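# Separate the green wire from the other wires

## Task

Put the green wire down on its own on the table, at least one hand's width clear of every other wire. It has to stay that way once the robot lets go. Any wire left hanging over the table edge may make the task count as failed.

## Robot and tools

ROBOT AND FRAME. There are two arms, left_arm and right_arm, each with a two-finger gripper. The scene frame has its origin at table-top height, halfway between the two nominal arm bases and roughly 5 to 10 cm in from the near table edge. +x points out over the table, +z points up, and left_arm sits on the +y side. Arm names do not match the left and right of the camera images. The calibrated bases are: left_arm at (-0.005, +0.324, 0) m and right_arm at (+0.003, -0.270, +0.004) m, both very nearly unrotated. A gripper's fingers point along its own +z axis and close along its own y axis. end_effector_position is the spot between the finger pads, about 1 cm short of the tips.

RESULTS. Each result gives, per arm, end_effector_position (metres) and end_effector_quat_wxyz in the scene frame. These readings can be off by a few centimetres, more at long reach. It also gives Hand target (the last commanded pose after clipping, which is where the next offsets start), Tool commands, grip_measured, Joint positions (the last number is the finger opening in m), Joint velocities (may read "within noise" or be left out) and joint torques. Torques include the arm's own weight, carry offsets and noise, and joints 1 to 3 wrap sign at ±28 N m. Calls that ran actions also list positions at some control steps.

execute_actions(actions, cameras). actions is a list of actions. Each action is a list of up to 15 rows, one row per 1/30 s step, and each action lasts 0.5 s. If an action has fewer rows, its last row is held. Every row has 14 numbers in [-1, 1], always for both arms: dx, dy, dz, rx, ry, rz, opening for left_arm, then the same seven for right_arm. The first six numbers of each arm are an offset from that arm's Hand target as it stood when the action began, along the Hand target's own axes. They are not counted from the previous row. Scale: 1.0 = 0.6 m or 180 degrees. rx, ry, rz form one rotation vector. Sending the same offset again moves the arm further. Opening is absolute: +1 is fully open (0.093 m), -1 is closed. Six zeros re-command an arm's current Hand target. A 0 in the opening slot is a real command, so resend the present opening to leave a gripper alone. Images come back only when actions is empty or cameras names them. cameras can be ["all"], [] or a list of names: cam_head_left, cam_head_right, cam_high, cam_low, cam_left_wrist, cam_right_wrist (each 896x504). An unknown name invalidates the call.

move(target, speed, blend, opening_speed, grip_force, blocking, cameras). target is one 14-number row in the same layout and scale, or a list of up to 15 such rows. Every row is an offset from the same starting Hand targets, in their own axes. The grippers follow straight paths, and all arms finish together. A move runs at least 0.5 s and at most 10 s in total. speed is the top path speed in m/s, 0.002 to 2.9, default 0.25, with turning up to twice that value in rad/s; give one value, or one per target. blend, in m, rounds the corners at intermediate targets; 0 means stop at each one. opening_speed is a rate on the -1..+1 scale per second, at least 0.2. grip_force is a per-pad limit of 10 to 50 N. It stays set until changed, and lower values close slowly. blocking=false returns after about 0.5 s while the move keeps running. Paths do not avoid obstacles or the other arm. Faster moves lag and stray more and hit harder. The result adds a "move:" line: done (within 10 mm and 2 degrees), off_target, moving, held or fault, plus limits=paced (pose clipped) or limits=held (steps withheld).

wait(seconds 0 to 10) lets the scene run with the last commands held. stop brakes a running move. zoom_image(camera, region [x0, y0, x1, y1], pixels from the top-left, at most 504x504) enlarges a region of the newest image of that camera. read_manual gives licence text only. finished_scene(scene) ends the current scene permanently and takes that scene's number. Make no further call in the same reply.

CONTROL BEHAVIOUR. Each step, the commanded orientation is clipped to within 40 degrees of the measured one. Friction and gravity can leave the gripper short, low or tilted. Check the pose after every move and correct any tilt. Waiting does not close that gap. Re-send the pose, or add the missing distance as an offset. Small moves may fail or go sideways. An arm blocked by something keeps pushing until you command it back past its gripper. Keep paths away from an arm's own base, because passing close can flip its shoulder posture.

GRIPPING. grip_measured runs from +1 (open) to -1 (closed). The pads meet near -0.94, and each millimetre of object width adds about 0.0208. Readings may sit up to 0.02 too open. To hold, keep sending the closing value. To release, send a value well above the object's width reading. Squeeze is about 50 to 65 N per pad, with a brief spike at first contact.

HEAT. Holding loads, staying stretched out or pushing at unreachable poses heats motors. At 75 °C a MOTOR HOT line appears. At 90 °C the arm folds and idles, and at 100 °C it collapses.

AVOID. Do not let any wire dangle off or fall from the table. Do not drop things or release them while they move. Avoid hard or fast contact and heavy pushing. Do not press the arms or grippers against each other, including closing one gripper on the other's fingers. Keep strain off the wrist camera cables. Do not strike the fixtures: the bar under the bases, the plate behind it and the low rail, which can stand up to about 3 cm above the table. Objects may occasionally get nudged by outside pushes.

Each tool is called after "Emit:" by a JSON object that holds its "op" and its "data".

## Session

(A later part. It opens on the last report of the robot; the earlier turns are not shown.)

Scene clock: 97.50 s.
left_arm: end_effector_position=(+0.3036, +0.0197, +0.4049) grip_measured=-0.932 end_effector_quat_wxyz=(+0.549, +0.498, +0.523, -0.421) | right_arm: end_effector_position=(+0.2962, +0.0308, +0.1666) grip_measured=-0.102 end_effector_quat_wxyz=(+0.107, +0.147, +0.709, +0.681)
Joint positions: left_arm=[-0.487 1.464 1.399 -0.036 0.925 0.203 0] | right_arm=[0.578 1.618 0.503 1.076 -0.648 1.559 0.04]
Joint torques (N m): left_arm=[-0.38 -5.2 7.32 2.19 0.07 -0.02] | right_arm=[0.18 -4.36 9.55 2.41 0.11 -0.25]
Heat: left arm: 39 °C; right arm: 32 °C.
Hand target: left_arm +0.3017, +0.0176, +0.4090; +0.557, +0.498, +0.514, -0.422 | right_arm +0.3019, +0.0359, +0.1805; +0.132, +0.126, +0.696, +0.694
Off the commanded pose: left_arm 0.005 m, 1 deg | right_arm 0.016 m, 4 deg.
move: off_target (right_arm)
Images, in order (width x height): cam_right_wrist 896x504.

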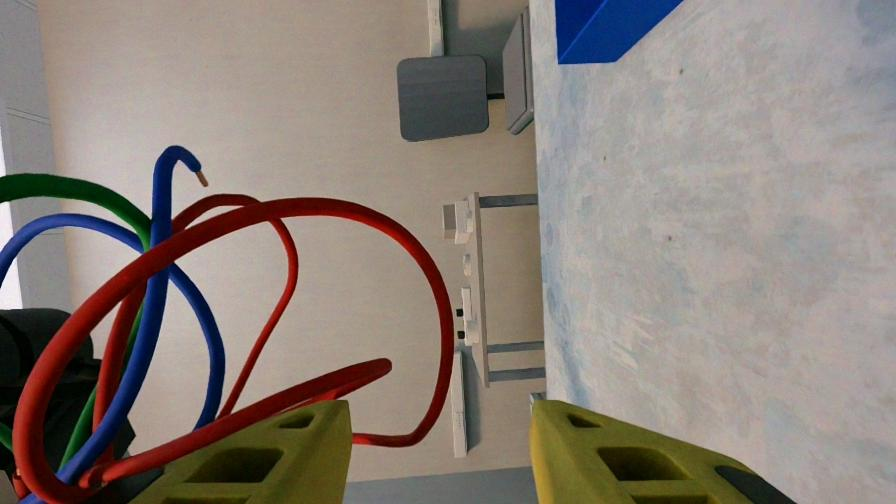

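Emit:
{"op": "move", "data": {"target": [[0,0,0,0,0,0,-0.9375,0,0,-0.25,0,0,0,-0.1],[0.335,-0.025,-0.094,0,0,0,-0.9375,-0.097,0.117,-0.277,0.493,0.0938,-0.0897,-0.1]], "cameras": ["cam_right_wrist","cam_high","cam_low"], "speed": 0.15, "blend": [0.02,0]}}

Scene clock: 108.47 s.
left_arm: end_effector_position=(+0.3032, +0.0772, +0.2077) grip_measured=-0.932 end_effector_quat_wxyz=(+0.547, +0.490, +0.528, -0.427) | right_arm: end_effector_position=(+0.2959, -0.1408, +0.2448) grip_measured=-0.102 end_effector_quat_wxyz=(+0.085, -0.003, +0.995, +0.043)
Joint positions: left_arm=[-0.297 1.56 0.671 0.763 1.11 0.214 0] | right_arm=[0.445 1.607 1.827 -1.561 0.005 0.42 0.04]
Joint torques (N m): left_arm=[0.85 -4.56 5.93 2.05 0.3 0.24] | right_arm=[0.24 -5.2 10.09 0.58 0.11 0.21]
Heat: left arm: 38 °C; right arm: 31 °C.
Hand target: left_arm +0.3018, +0.0794, +0.2091; +0.557, +0.498, +0.514, -0.422 | right_arm +0.2960, -0.1398, +0.2514; +0.000, +0.000, +1.000, +0.000
Off the commanded pose: left_arm 0.003 m, 2 deg | right_arm 0.007 m, 11 deg.
joint sent to its limit (right arm) — joint 4 (wrist pitch), lower limit. The joint targets are off in orientation, not in position.
move: off_target (right_arm)
Images, in order (width x height): cam_high 896x504, cam_low 896x504, cam_right_wrist 896x504.

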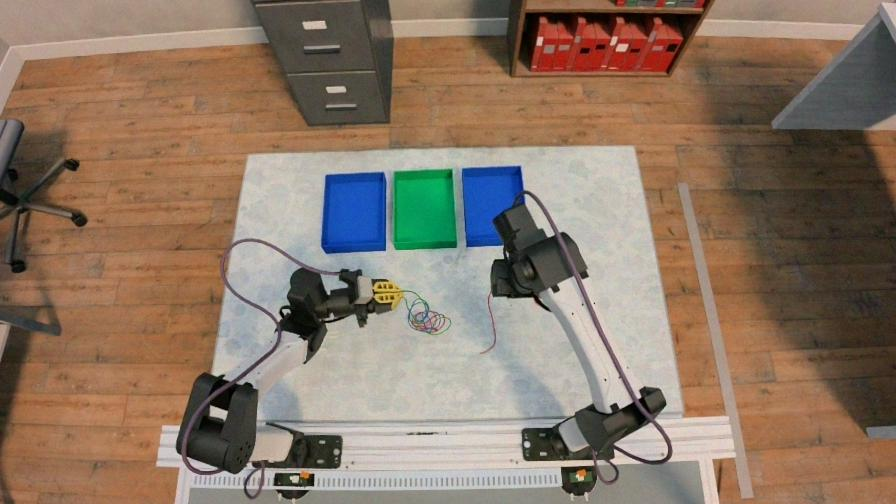

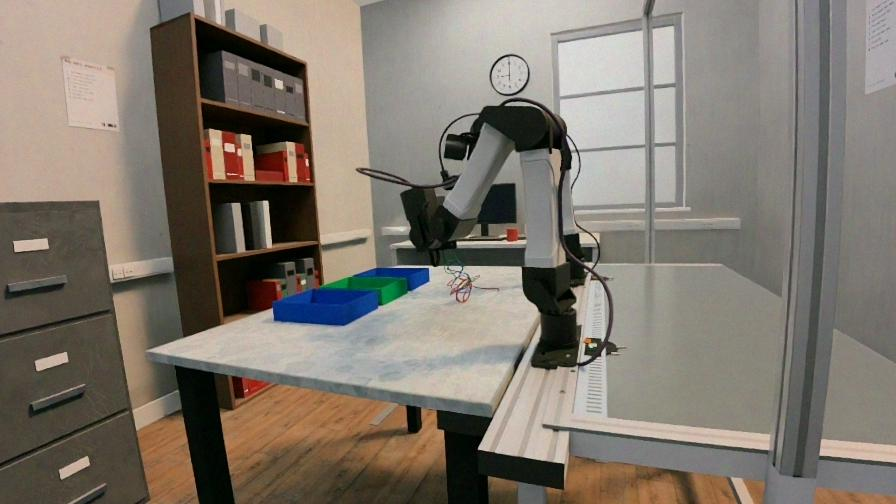

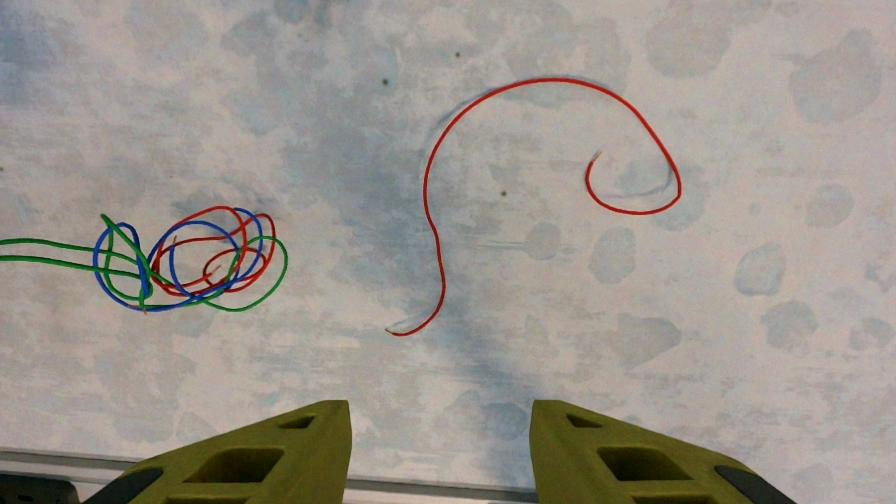

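Emit:
{"op": "zoom_image", "data": {"camera": "cam_low", "region": [400, 210, 540, 330]}}

Emit:
{"op": "zoom_image", "data": {"camera": "cam_right_wrist", "region": [60, 160, 340, 340]}}

Scaled by 3.600 from the camera's 896x504 image, which has a finer 1280x720 frame.

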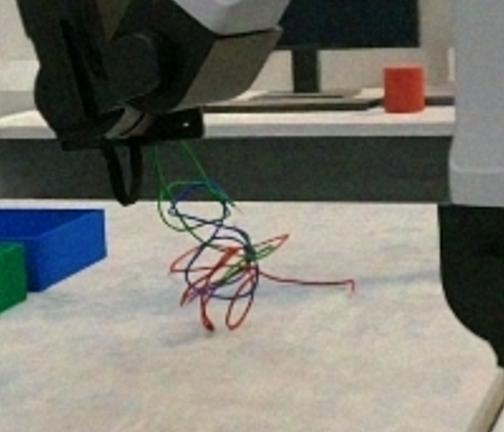

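Scaled by 1.800 from the camera's 896x504 image, which has a finer 1280x720 frame.

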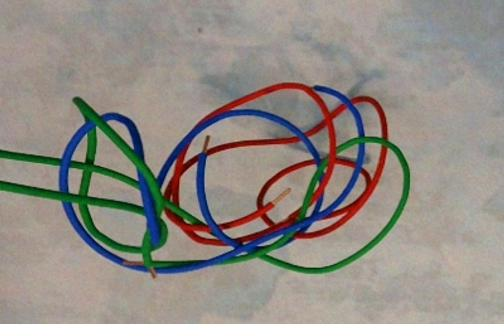

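Emit:
{"op": "move", "data": {"target": [0.128,-0.003,-0.08,0,0,0,-0.9375,0,0,0,0,0,0,-0.1], "cameras": ["cam_right_wrist","cam_low","cam_head_right"], "speed": 0.12}}

Emit:
{"op": "zoom_image", "data": {"camera": "cam_right_wrist", "region": [0, 140, 320, 360]}}

Emit:
{"op": "zoom_image", "data": {"camera": "cam_low", "region": [400, 210, 540, 330]}}

Scene clock: 114.90 s.
left_arm: end_effector_position=(+0.3056, +0.1281, +0.1334) grip_measured=-0.932 end_effector_quat_wxyz=(+0.555, +0.496, +0.520, -0.419) | right_arm: end_effector_position=(+0.2959, -0.1409, +0.2448) grip_measured=-0.102 end_effector_quat_wxyz=(+0.085, -0.003, +0.995, +0.043)
Joint positions: left_arm=[-0.117 1.799 0.535 1.082 1.287 0.306 0] | right_arm=[0.445 1.607 1.827 -1.561 0.005 0.42 0.04]
Joint torques (N m): left_arm=[0.7 -4.93 3.84 1.86 0.35 -0.01] | right_arm=[0.23 -5.09 9.98 0.6 0.13 0.23]
Heat: left arm: 38 °C; right arm: 32 °C.
Hand target: left_arm +0.3017, +0.1298, +0.1338; +0.557, +0.498, +0.514, -0.422 | right_arm +0.2960, -0.1397, +0.2514; +0.000, +0.000, +1.000, +0.000
Off the commanded pose: left_arm 0.004 m, 1 deg | right_arm 0.007 m, 11 deg.
joint sent to its limit (right arm) — joint 4 (wrist pitch), lower limit. The joint targets are off in orientation, not in position.
move: off_target (right_arm)
Images, in order (width x height): cam_head_right 896x504, cam_low 896x504, cam_right_wrist 896x504.

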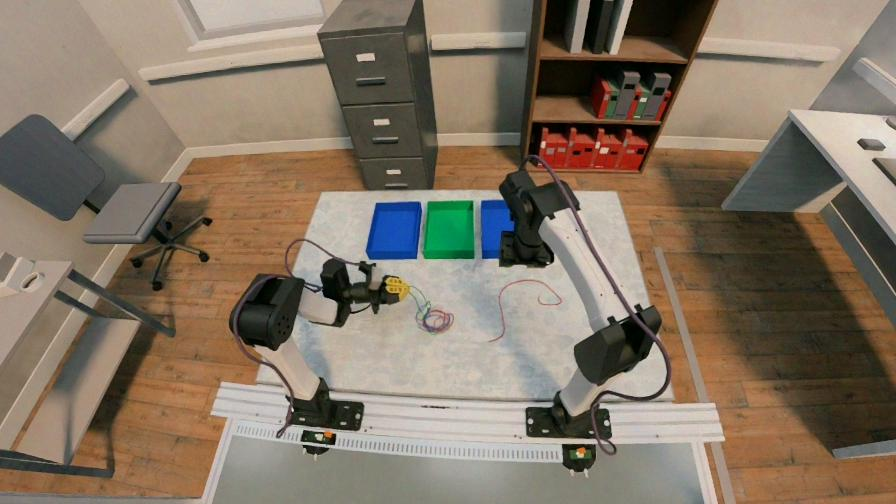

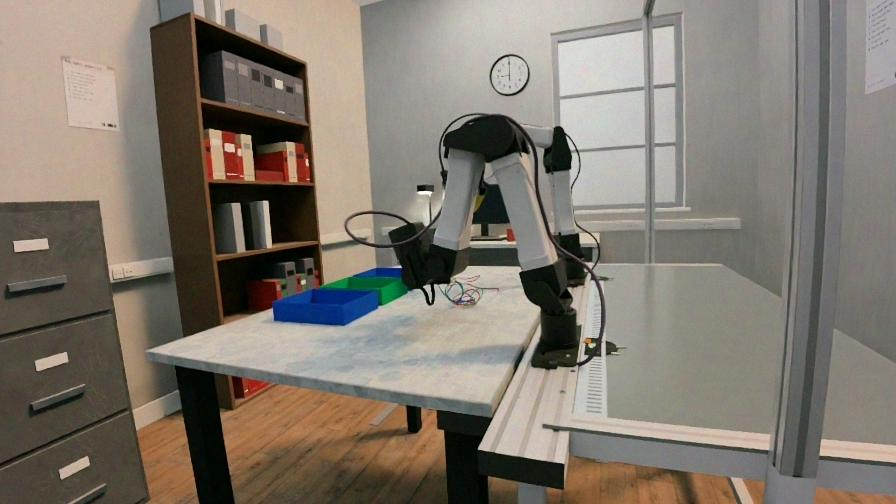

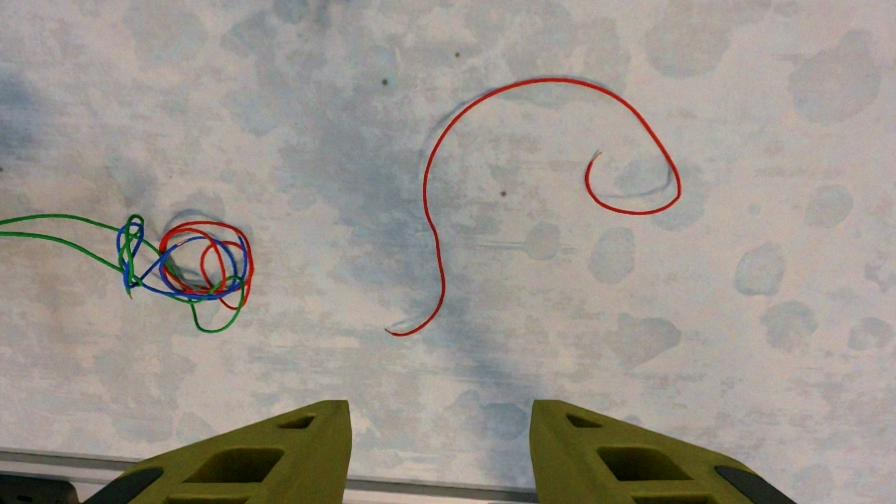

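Scaled by 1.575 from the camera's 896x504 image, which has a finer 1280x720 frame.

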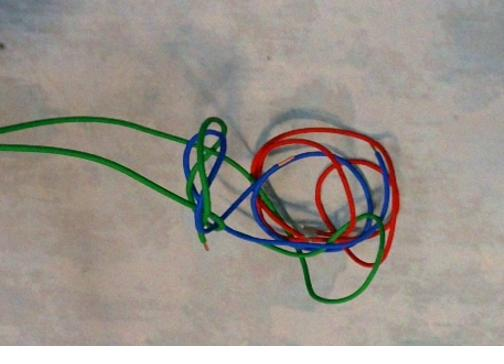

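Scaled by 3.600 from the camera's 896x504 image, which has a finer 1280x720 frame.

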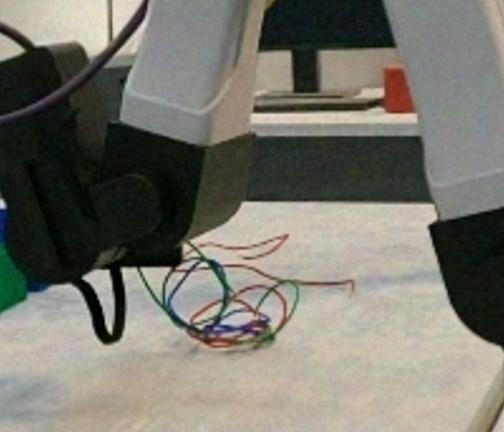

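Emit:
{"op": "move", "data": {"target": [0,0,-0.117,0,0,0,-0.9375,0,0,0,0,0,0,-0.1], "cameras": ["cam_right_wrist","cam_high"], "speed": 0.12}}

Emit:
{"op": "zoom_image", "data": {"camera": "cam_right_wrist", "region": [0, 140, 320, 360]}}

Scene clock: 119.53 s.
left_arm: end_effector_position=(+0.2930, +0.1975, +0.1265) grip_measured=-0.932 end_effector_quat_wxyz=(+0.557, +0.472, +0.527, -0.435) | right_arm: end_effector_position=(+0.2959, -0.1409, +0.2448) grip_measured=-0.102 end_effector_quat_wxyz=(+0.085, -0.003, +0.995, +0.043)
Joint positions: left_arm=[0.135 1.745 0.504 0.815 1.525 0.509 0] | right_arm=[0.445 1.607 1.827 -1.561 0.005 0.42 0.04]
Joint torques (N m): left_arm=[0.69 -6.87 5.22 1.35 0.54 0.29] | right_arm=[0.27 -5.15 10.07 0.55 0.12 0.21]
Heat: left arm: 38 °C; right arm: 32 °C.
Hand target: left_arm +0.2910, +0.1991, +0.1355; +0.557, +0.498, +0.514, -0.422 | right_arm +0.2960, -0.1397, +0.2514; +0.000, +0.000, +1.000, +0.000
Off the commanded pose: left_arm 0.009 m, 4 deg | right_arm 0.007 m, 11 deg.
joint sent to its limit (right arm) — joint 4 (wrist pitch), lower limit. The joint targets are off in orientation, not in position.
move: off_target (left_arm, right_arm)
Images, in order (width x height): cam_high 896x504, cam_right_wrist 896x504.

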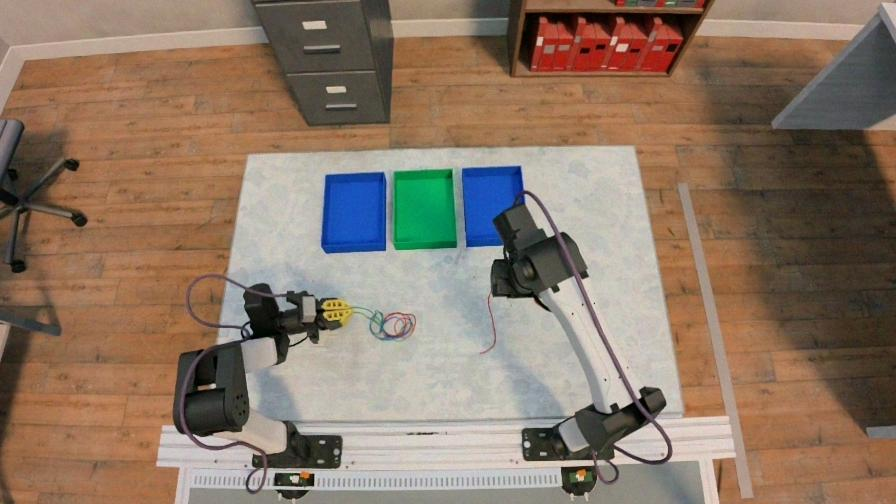

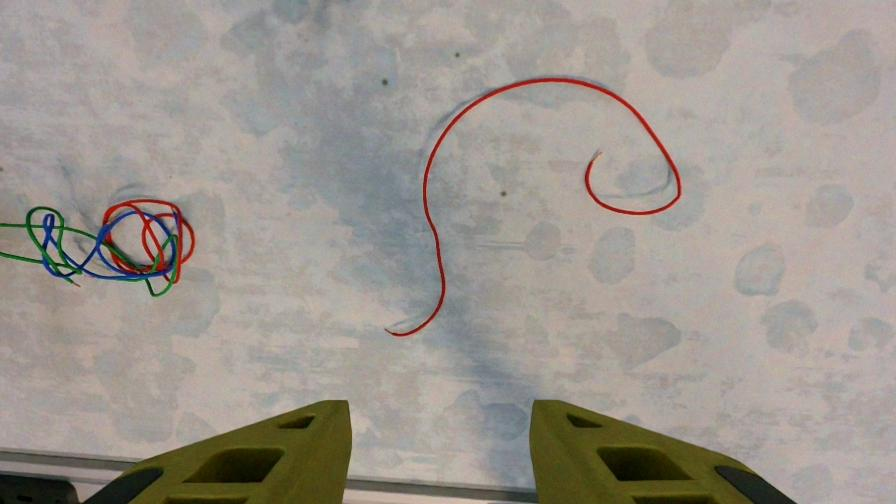

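Scaled by 1.575 from the camera's 896x504 image, which has a finer 1280x720 frame.

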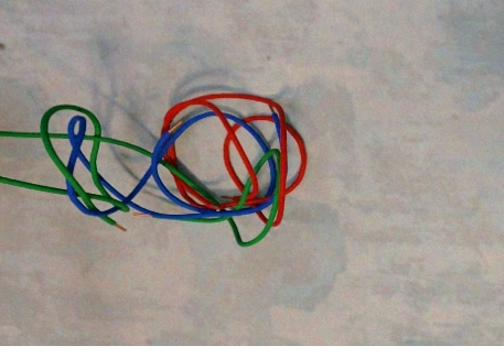

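Emit:
{"op": "move", "data": {"target": [0,0,0,0,0,0,-0.9375,0,0.39,0.252,0,0,0,-0.1], "cameras": ["cam_right_wrist","cam_high"], "speed": 0.15}}

Scene clock: 124.37 s.
left_arm: end_effector_position=(+0.2930, +0.1974, +0.1264) grip_measured=-0.932 end_effector_quat_wxyz=(+0.557, +0.472, +0.527, -0.435) | right_arm: end_effector_position=(+0.2988, +0.0908, +0.0998) grip_measured=-0.102 end_effector_quat_wxyz=(+0.004, -0.004, +1.000, +0.001)
Joint positions: left_arm=[0.135 1.745 0.504 0.814 1.525 0.51 0] | right_arm=[0.92 2.368 2.341 -1.51 0.035 0.894 0.04]
Joint torques (N m): left_arm=[0.65 -6.64 5.04 1.45 0.54 0.24] | right_arm=[0.09 -9.89 10.25 0.11 0.02 0.26]
Heat: left arm: 37 °C; right arm: 33 °C.
Hand target: left_arm +0.2911, +0.1988, +0.1353; +0.569, +0.487, +0.509, -0.425 (not the last commanded pose) | right_arm +0.2960, +0.0941, +0.1001; +0.000, +0.000, +1.000, +0.000
Off the commanded pose: left_arm 0.009 m, 4 deg | right_arm 0.004 m, 1 deg.
move: off_target (left_arm)
Images, in order (width x height): cam_high 896x504, cam_right_wrist 896x504.

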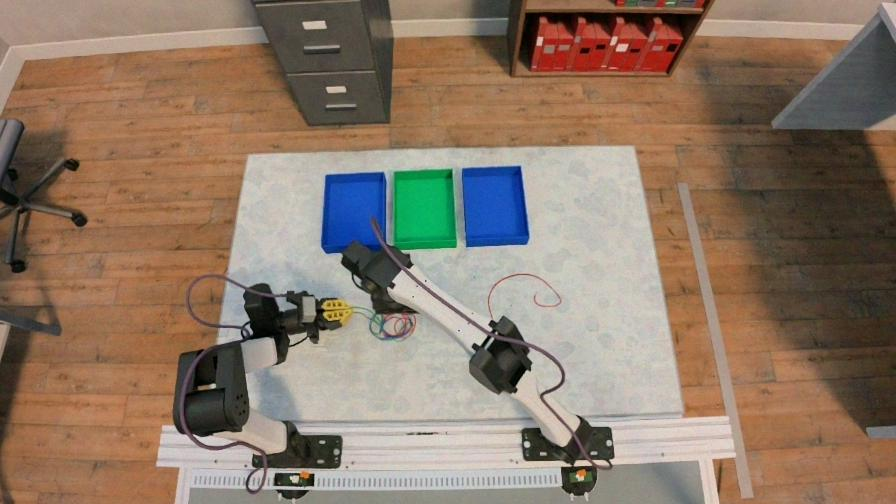

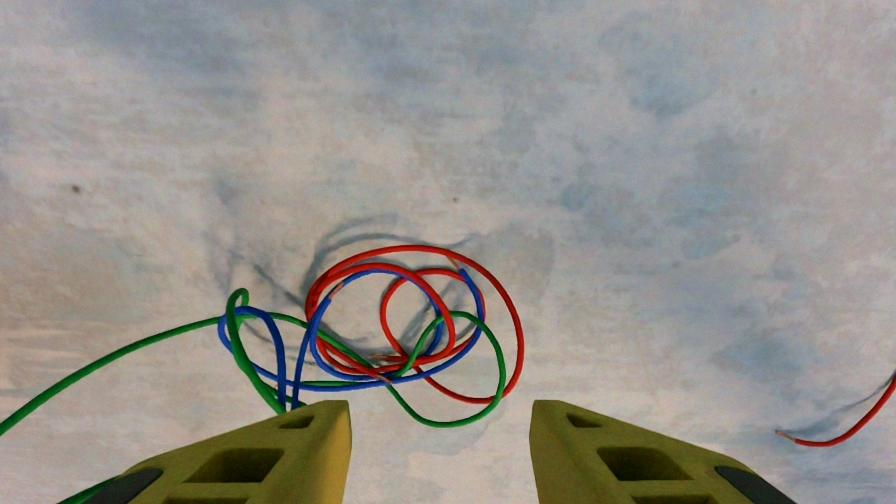

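Emit:
{"op": "move", "data": {"target": [[0,0,0,0,0,0,-0.9375,0.0267,-0.0385,0.067,0,0,0,-0.44],[0,0,0,0,0,0,-0.9375,0.0267,-0.0385,0.123,0,0,0,-0.44]], "cameras": ["cam_right_wrist"], "speed": 0.1, "blend": [0.01,0]}}

Scene clock: 129.17 s.
left_arm: end_effector_position=(+0.2930, +0.1974, +0.1264) grip_measured=-0.932 end_effector_quat_wxyz=(+0.557, +0.472, +0.527, -0.435) | right_arm: end_effector_position=(+0.2709, +0.0602, +0.0178) grip_measured=-0.438 end_effector_quat_wxyz=(-0.024, -0.005, +0.999, -0.033)
Joint positions: left_arm=[0.135 1.745 0.504 0.814 1.525 0.51 0] | right_arm=[0.92 2.27 1.839 -1.194 0.032 0.894 0.024]
Joint torques (N m): left_arm=[0.64 -6.64 5.04 1.45 0.54 0.24] | right_arm=[-0.55 -13.03 6.23 0.84 0.02 0.13]
Heat: left arm: 37 °C; right arm: 32 °C.
Hand target: left_arm +0.2911, +0.1988, +0.1353; +0.569, +0.487, +0.509, -0.425 | right_arm +0.2800, +0.0709, +0.0262; +0.000, +0.000, +1.000, -0.001
Off the commanded pose: left_arm 0.009 m, 3 deg | right_arm 0.016 m, 5 deg.
move: off_target (left_arm, right_arm)
Images, in order (width x height): cam_right_wrist 896x504.

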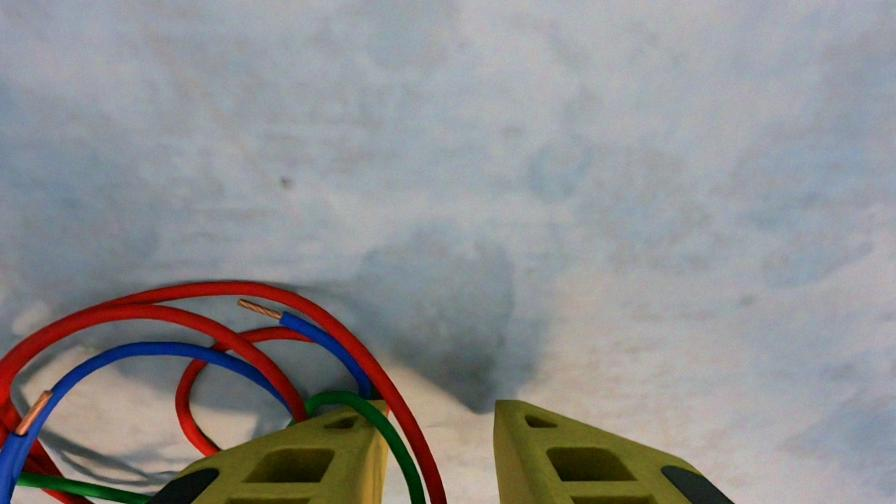

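Emit:
{"op": "move", "data": {"target": [[0,0,0,0,0,0,-0.9375,0,0,-0.05,-0.015,-0.01,0,-0.44],[0,0,0,0,0,0,-0.9375,-0.028,0.0265,-0.05,-0.015,-0.01,0,-0.44],[0,0,0,0,0,0,-0.9375,-0.028,0.0265,0.0,-0.015,-0.01,0,-0.44]], "cameras": ["cam_right_wrist"], "speed": 0.1, "blend": [0.01,0.0,0]}}

Scene clock: 133.87 s.
left_arm: end_effector_position=(+0.2930, +0.1974, +0.1264) grip_measured=-0.932 end_effector_quat_wxyz=(+0.557, +0.472, +0.527, -0.435) | right_arm: end_effector_position=(+0.2929, +0.0837, +0.0301) grip_measured=-0.438 end_effector_quat_wxyz=(+0.014, +0.000, +1.000, +0.017)
Joint positions: left_arm=[0.135 1.745 0.504 0.814 1.525 0.51 0] | right_arm=[0.913 2.267 1.888 -1.12 0.03 0.894 0.024]
Joint torques (N m): left_arm=[0.65 -6.64 5.05 1.45 0.54 0.24] | right_arm=[-0.61 -9.72 7.98 0.62 0.02 0.02]
Heat: left arm: 37 °C; right arm: 34 °C.
Hand target: left_arm +0.2911, +0.1988, +0.1353; +0.569, +0.487, +0.509, -0.425 | right_arm +0.2968, +0.0869, +0.0262; +0.016, +0.000, +1.000, +0.023
Off the commanded pose: left_arm 0.009 m, 3 deg | right_arm 0.006 m, 1 deg.
move: off_target (left_arm)
Images, in order (width x height): cam_right_wrist 896x504.

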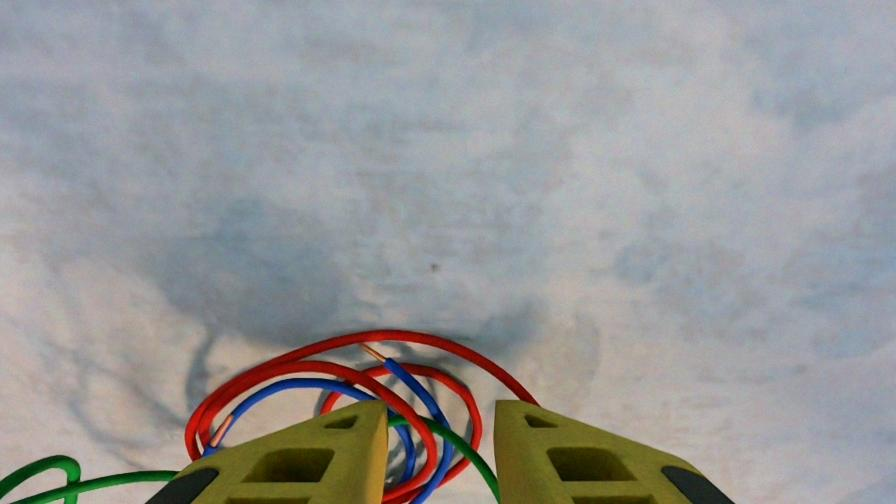

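Emit:
{"op": "move", "data": {"target": [[0,0,0,0,0,0,-0.9375,-0.0133,0,-0.04,0,0,0,-0.44],[0,0,0,0,0,0,-0.9375,-0.0133,-0.002,0.0085,0,0,0,-0.44]], "cameras": ["cam_right_wrist"], "speed": 0.1, "blend": [0.005,0]}}

Scene clock: 138.07 s.
left_arm: end_effector_position=(+0.2930, +0.1974, +0.1264) grip_measured=-0.932 end_effector_quat_wxyz=(+0.557, +0.472, +0.527, -0.435) | right_arm: end_effector_position=(+0.3017, +0.0832, +0.0265) grip_measured=-0.438 end_effector_quat_wxyz=(+0.015, +0.004, +1.000, +0.019)
Joint positions: left_arm=[0.135 1.745 0.504 0.814 1.525 0.51 0] | right_arm=[0.897 2.288 1.91 -1.117 0.028 0.887 0.024]
Joint torques (N m): left_arm=[0.66 -6.64 5.05 1.46 0.54 0.24] | right_arm=[-0.61 -9.74 7.84 0.63 0.01 -0.08]
Heat: left arm: 37 °C; right arm: 35 °C.
Hand target: left_arm +0.2911, +0.1988, +0.1353; +0.569, +0.487, +0.509, -0.425 | right_arm +0.3049, +0.0859, +0.0213; +0.016, +0.000, +1.000, +0.023
Off the commanded pose: left_arm 0.009 m, 3 deg | right_arm 0.007 m, 1 deg.
move: off_target (left_arm)
Images, in order (width x height): cam_right_wrist 896x504.

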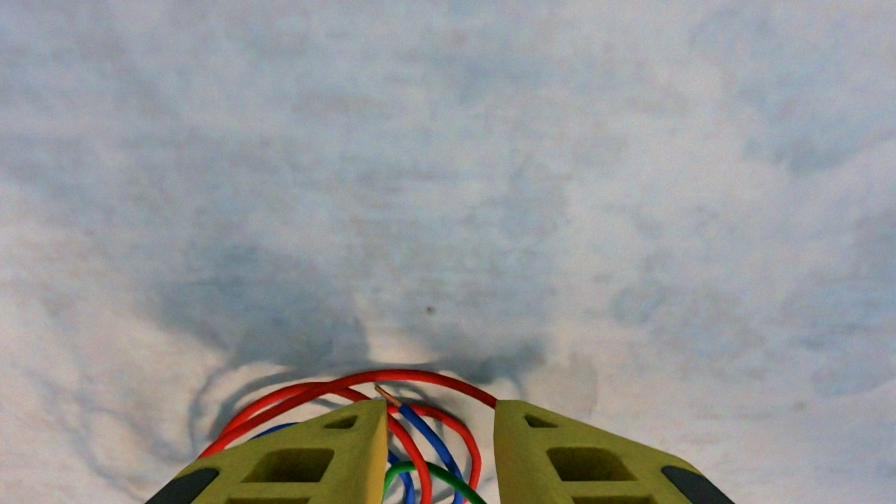

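Emit:
{"op": "move", "data": {"target": [0,0,0,0,0,0,-0.9375,0.0,0,0.0155,0,0,0,-0.44], "cameras": ["cam_right_wrist"], "speed": 0.05}}

Scene clock: 140.87 s.
left_arm: end_effector_position=(+0.2930, +0.1974, +0.1264) grip_measured=-0.932 end_effector_quat_wxyz=(+0.557, +0.472, +0.527, -0.435) | right_arm: end_effector_position=(+0.3029, +0.0848, +0.0224) grip_measured=-0.438 end_effector_quat_wxyz=(+0.018, +0.004, +1.000, +0.023)
Joint positions: left_arm=[0.135 1.745 0.504 0.814 1.525 0.51 0] | right_arm=[0.897 2.288 1.893 -1.088 0.028 0.886 0.024]
Joint torques (N m): left_arm=[0.66 -6.65 5.04 1.45 0.54 0.24] | right_arm=[-0.75 -8.99 7.43 0.68 0.01 -0.07]
Heat: left arm: 37 °C; right arm: 36 °C.
Hand target: left_arm +0.2911, +0.1988, +0.1353; +0.569, +0.487, +0.509, -0.425 | right_arm +0.3052, +0.0864, +0.0120; +0.016, +0.000, +1.000, +0.023
Off the commanded pose: left_arm 0.009 m, 3 deg | right_arm 0.011 m, 1 deg.
move: off_target (left_arm, right_arm)
Images, in order (width x height): cam_right_wrist 896x504.

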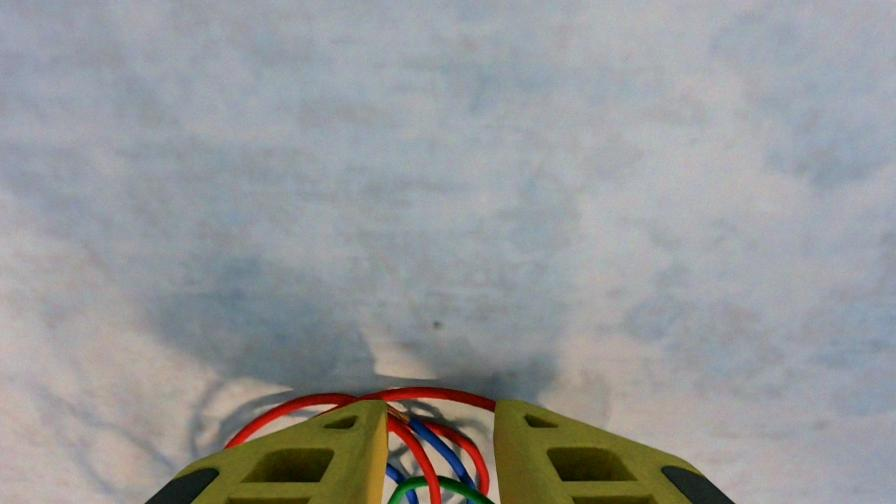

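Emit:
{"op": "move", "data": {"target": [[0,0,0,0,0,0,-0.9375,0.0,0,0.0175,0,0,0,-0.44],[0,0,0,0,0,0,-0.9375,0.0,0,0.0175,0,0,0,-1]], "cameras": ["cam_right_wrist"], "speed": 0.05}}

Scene clock: 143.13 s.
left_arm: end_effector_position=(+0.2930, +0.1974, +0.1264) grip_measured=-0.932 end_effector_quat_wxyz=(+0.557, +0.472, +0.527, -0.435) | right_arm: end_effector_position=(+0.3060, +0.0851, +0.0179) grip_measured=-0.977 end_effector_quat_wxyz=(+0.022, +0.006, +0.999, +0.026)
Joint positions: left_arm=[0.135 1.745 0.504 0.814 1.525 0.51 0] | right_arm=[0.893 2.291 1.879 -1.062 0.03 0.885 0]
Joint torques (N m): left_arm=[0.65 -6.65 5.05 1.45 0.54 0.24] | right_arm=[-0.39 -8.34 6.67 0.79 -0.03 -0.07]
Heat: left arm: 37 °C; right arm: 36 °C.
Hand target: left_arm +0.2911, +0.1988, +0.1353; +0.569, +0.487, +0.509, -0.425 | right_arm +0.3056, +0.0869, +0.0016; +0.016, +0.000, +1.000, +0.023
Off the commanded pose: left_arm 0.009 m, 3 deg | right_arm 0.016 m, 1 deg.
move: off_target (left_arm, right_arm); target 2's new opening was sent with right_arm's hand 0.017 m and 1 deg from that target
Images, in order (width x height): cam_right_wrist 896x504.

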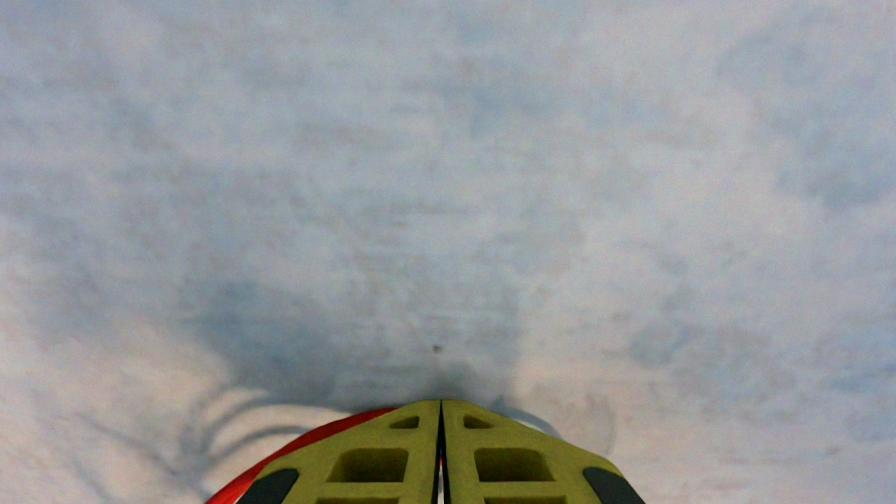

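Emit:
{"op": "move", "data": {"target": [0,0,0,0,0,0,-0.9375,0.015,-0.008,-0.16,0,0,0,-1], "cameras": ["cam_right_wrist","cam_high"], "speed": 0.15}}

Scene clock: 148.70 s.
left_arm: end_effector_position=(+0.2930, +0.1974, +0.1264) grip_measured=-0.932 end_effector_quat_wxyz=(+0.557, +0.472, +0.527, -0.435) | right_arm: end_effector_position=(+0.2951, +0.0702, +0.0635) grip_measured=-0.977 end_effector_quat_wxyz=(-0.004, +0.005, +1.000, -0.005)
Joint positions: left_arm=[0.135 1.745 0.504 0.814 1.525 0.51 0] | right_arm=[0.893 2.272 2.031 -1.314 0.029 0.885 0]
Joint torques (N m): left_arm=[0.65 -6.64 5.05 1.45 0.54 0.24] | right_arm=[0.55 -15.72 10.13 0.1 0.01 0.08]
Heat: left arm: 37 °C; right arm: 37 °C.
Hand target: left_arm +0.2911, +0.1988, +0.1353; +0.569, +0.487, +0.509, -0.425 | right_arm +0.2936, +0.0776, +0.0969; +0.016, +0.000, +1.000, +0.023
Off the commanded pose: left_arm 0.009 m, 3 deg | right_arm 0.034 m, 4 deg.
move: off_target (left_arm, right_arm)
Images, in order (width x height): cam_high 896x504, cam_right_wrist 896x504.

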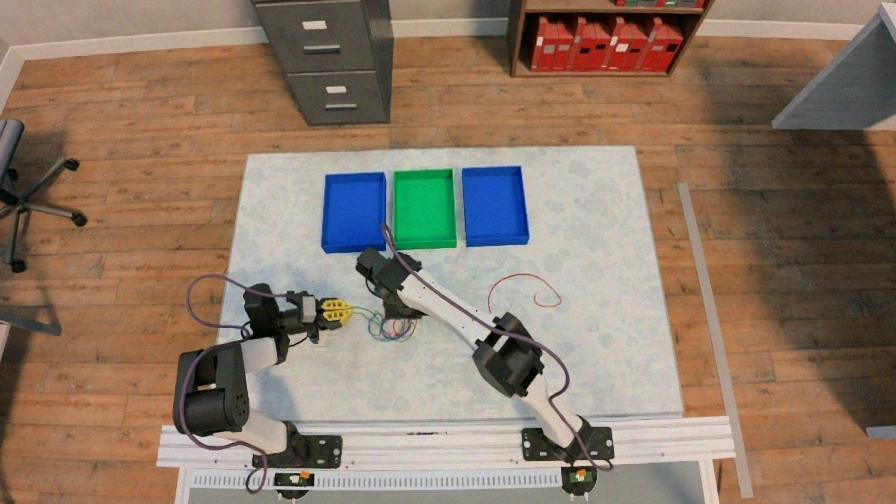

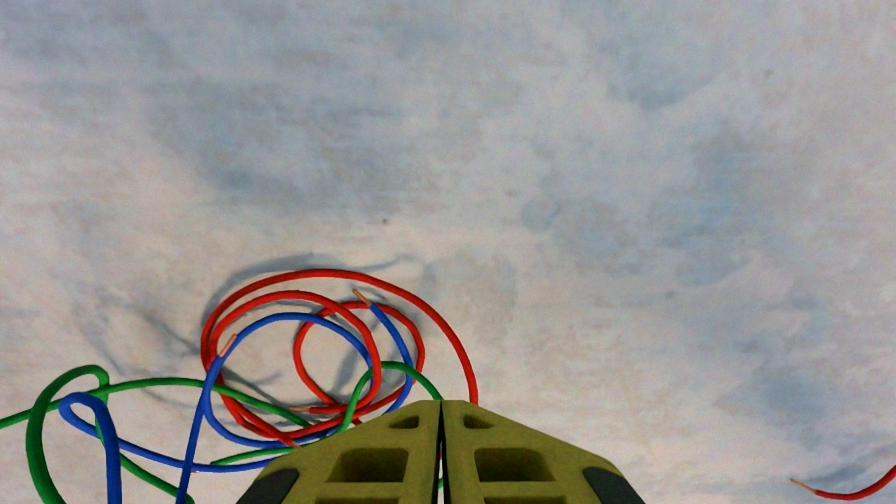

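Emit:
{"op": "move", "data": {"target": [0,0,0,0,0,0,-0.9375,0.0477,0.057,0,-0.007,0,0,-1], "cameras": ["cam_right_wrist"], "speed": 0.12}}

Scene clock: 151.83 s.
left_arm: end_effector_position=(+0.2930, +0.1974, +0.1264) grip_measured=-0.932 end_effector_quat_wxyz=(+0.557, +0.472, +0.527, -0.435) | right_arm: end_effector_position=(+0.2655, +0.1072, +0.0785) grip_measured=-0.977 end_effector_quat_wxyz=(+0.007, -0.005, +1.000, +0.018)
Joint positions: left_arm=[0.135 1.745 0.504 0.814 1.525 0.51 0] | right_arm=[0.993 2.272 2.085 -1.321 0.022 0.964 0]
Joint torques (N m): left_arm=[0.66 -6.65 5.04 1.45 0.54 0.24] | right_arm=[0.05 -12.9 10.41 0.18 0.02 0.22]
Heat: left arm: 37 °C; right arm: 39 °C.
Hand target: left_arm +0.2911, +0.1988, +0.1353; +0.569, +0.487, +0.509, -0.425 | right_arm +0.2650, +0.1117, +0.0976; +0.016, +0.000, +0.999, +0.034
Off the commanded pose: left_arm 0.009 m, 3 deg | right_arm 0.020 m, 2 deg.
move: off_target (left_arm, right_arm)
Images, in order (width x height): cam_right_wrist 896x504.

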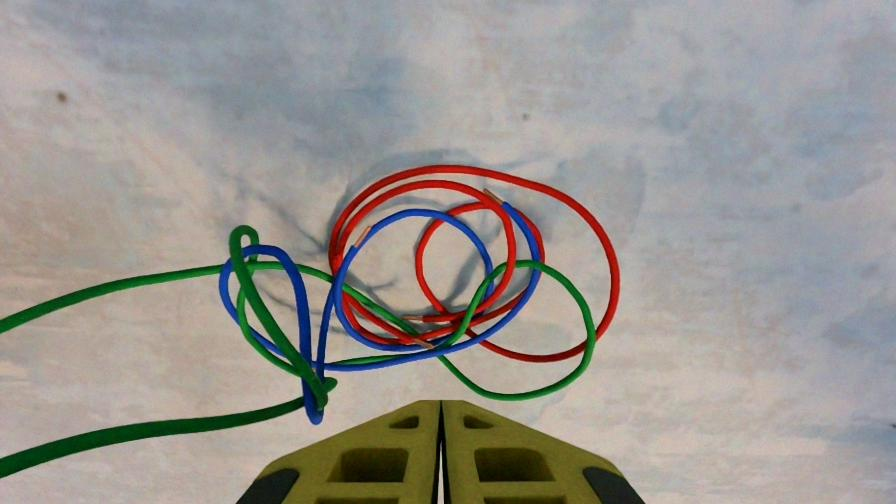

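Emit:
{"op": "move", "data": {"target": [0,0,0,0,0,0,-0.9375,0,-0.005,0.11,0,0,0,-1], "cameras": ["cam_right_wrist"], "speed": 0.12}}

Scene clock: 154.50 s.
left_arm: end_effector_position=(+0.2930, +0.1974, +0.1264) grip_measured=-0.932 end_effector_quat_wxyz=(+0.557, +0.472, +0.527, -0.435) | right_arm: end_effector_position=(+0.2648, +0.1087, +0.0316) grip_measured=-0.977 end_effector_quat_wxyz=(+0.011, -0.005, +1.000, +0.025)
Joint positions: left_arm=[0.135 1.745 0.504 0.814 1.525 0.51 0] | right_arm=[0.993 2.272 1.898 -1.117 0.022 0.964 0]
Joint torques (N m): left_arm=[0.65 -6.65 5.04 1.45 0.54 0.24] | right_arm=[-0.39 -10.66 7.66 0.66 0.02 0.19]
Heat: left arm: 37 °C; right arm: 40 °C.
Hand target: left_arm +0.2911, +0.1988, +0.1353; +0.569, +0.487, +0.509, -0.425 | right_arm +0.2671, +0.1132, +0.0315; +0.016, +0.000, +0.999, +0.034
Off the commanded pose: left_arm 0.009 m, 3 deg | right_arm 0.005 m, 1 deg.
move: off_target (left_arm)
Images, in order (width x height): cam_right_wrist 896x504.

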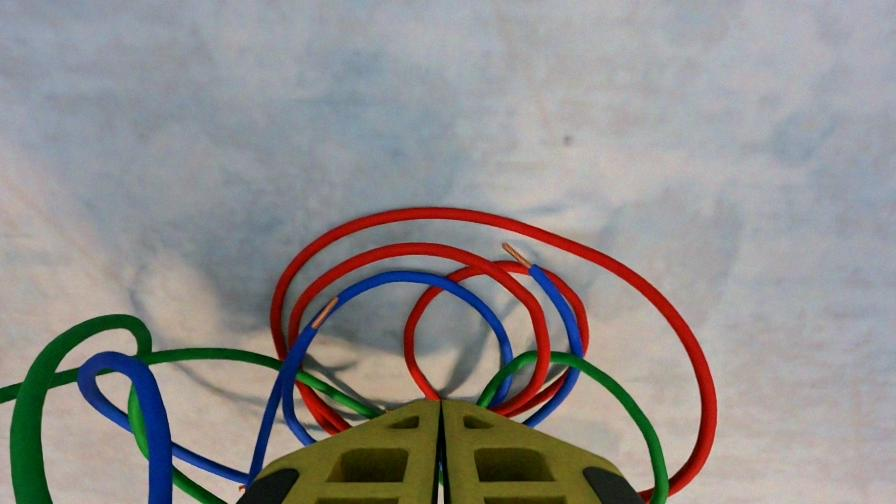

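Emit:
{"op": "move", "data": {"target": [0,0,0,0,0,0,-0.9375,0,-0.006,0.0375,0,0,0,-1], "cameras": ["cam_right_wrist"], "speed": 0.06}}

Scene clock: 156.33 s.
left_arm: end_effector_position=(+0.2930, +0.1974, +0.1264) grip_measured=-0.932 end_effector_quat_wxyz=(+0.557, +0.472, +0.527, -0.435) | right_arm: end_effector_position=(+0.2656, +0.1099, +0.0172) grip_measured=-0.977 end_effector_quat_wxyz=(+0.016, -0.004, +0.999, +0.032)
Joint positions: left_arm=[0.135 1.745 0.504 0.814 1.525 0.51 0] | right_arm=[0.991 2.272 1.839 -1.041 0.021 0.964 0]
Joint torques (N m): left_arm=[0.65 -6.67 5.05 1.46 0.54 0.24] | right_arm=[-0.7 -9.55 6.82 0.75 0.03 0.12]
Heat: left arm: 37 °C; right arm: 40 °C.
Hand target: left_arm +0.2911, +0.1988, +0.1353; +0.569, +0.487, +0.509, -0.425 | right_arm +0.2678, +0.1112, +0.0089; +0.016, +0.000, +0.999, +0.034
Off the commanded pose: left_arm 0.009 m, 3 deg | right_arm 0.009 m, 0 deg.
move: off_target (left_arm)
Images, in order (width x height): cam_right_wrist 896x504.

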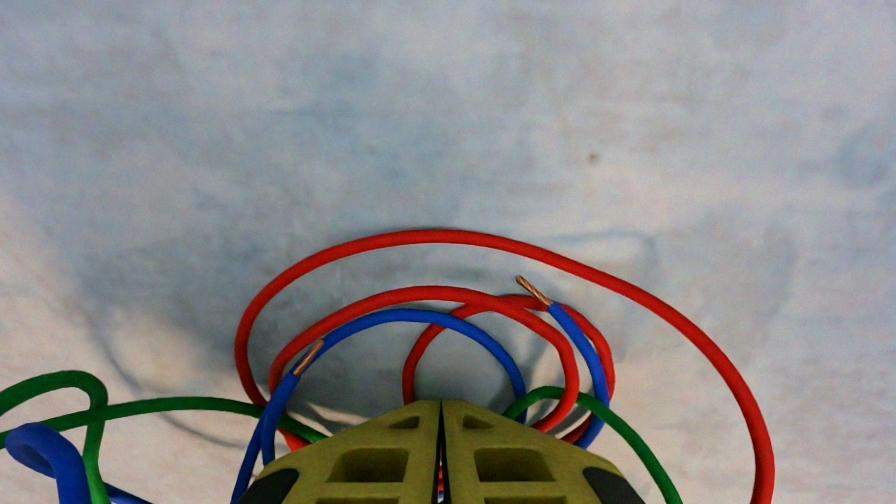

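Emit:
{"op": "move", "data": {"target": [0,0,0,0,0,0,-0.9375,0,-0.003,0.022,0,0,0,-1], "cameras": ["cam_right_wrist"], "speed": 0.05}}

Scene clock: 157.87 s.
left_arm: end_effector_position=(+0.2930, +0.1974, +0.1264) grip_measured=-0.932 end_effector_quat_wxyz=(+0.557, +0.472, +0.527, -0.435) | right_arm: end_effector_position=(+0.2656, +0.1097, +0.0149) grip_measured=-0.977 end_effector_quat_wxyz=(+0.014, -0.003, +0.999, +0.034)
Joint positions: left_arm=[0.135 1.745 0.504 0.814 1.525 0.51 0] | right_arm=[0.989 2.272 1.829 -1.029 0.015 0.964 0]
Joint torques (N m): left_arm=[0.65 -6.64 5.05 1.45 0.54 0.24] | right_arm=[-0.7 -8.69 4.45 1.12 0.09 0.09]
Heat: left arm: 37 °C; right arm: 40 °C.
Hand target: left_arm +0.2911, +0.1988, +0.1353; +0.569, +0.487, +0.509, -0.425 | right_arm +0.2682, +0.1103, -0.0044; +0.016, +0.000, +0.999, +0.034
Off the commanded pose: left_arm 0.009 m, 3 deg | right_arm 0.019 m, 0 deg.
move: off_target (left_arm, right_arm)
Images, in order (width x height): cam_right_wrist 896x504.

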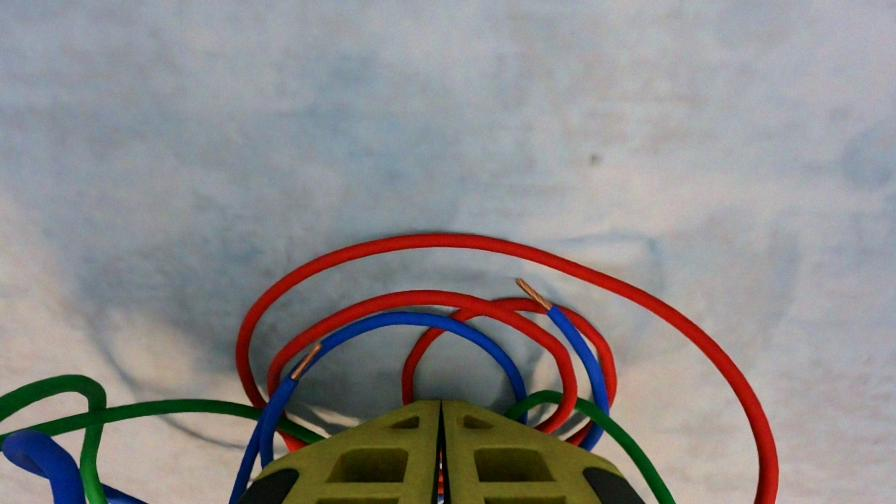

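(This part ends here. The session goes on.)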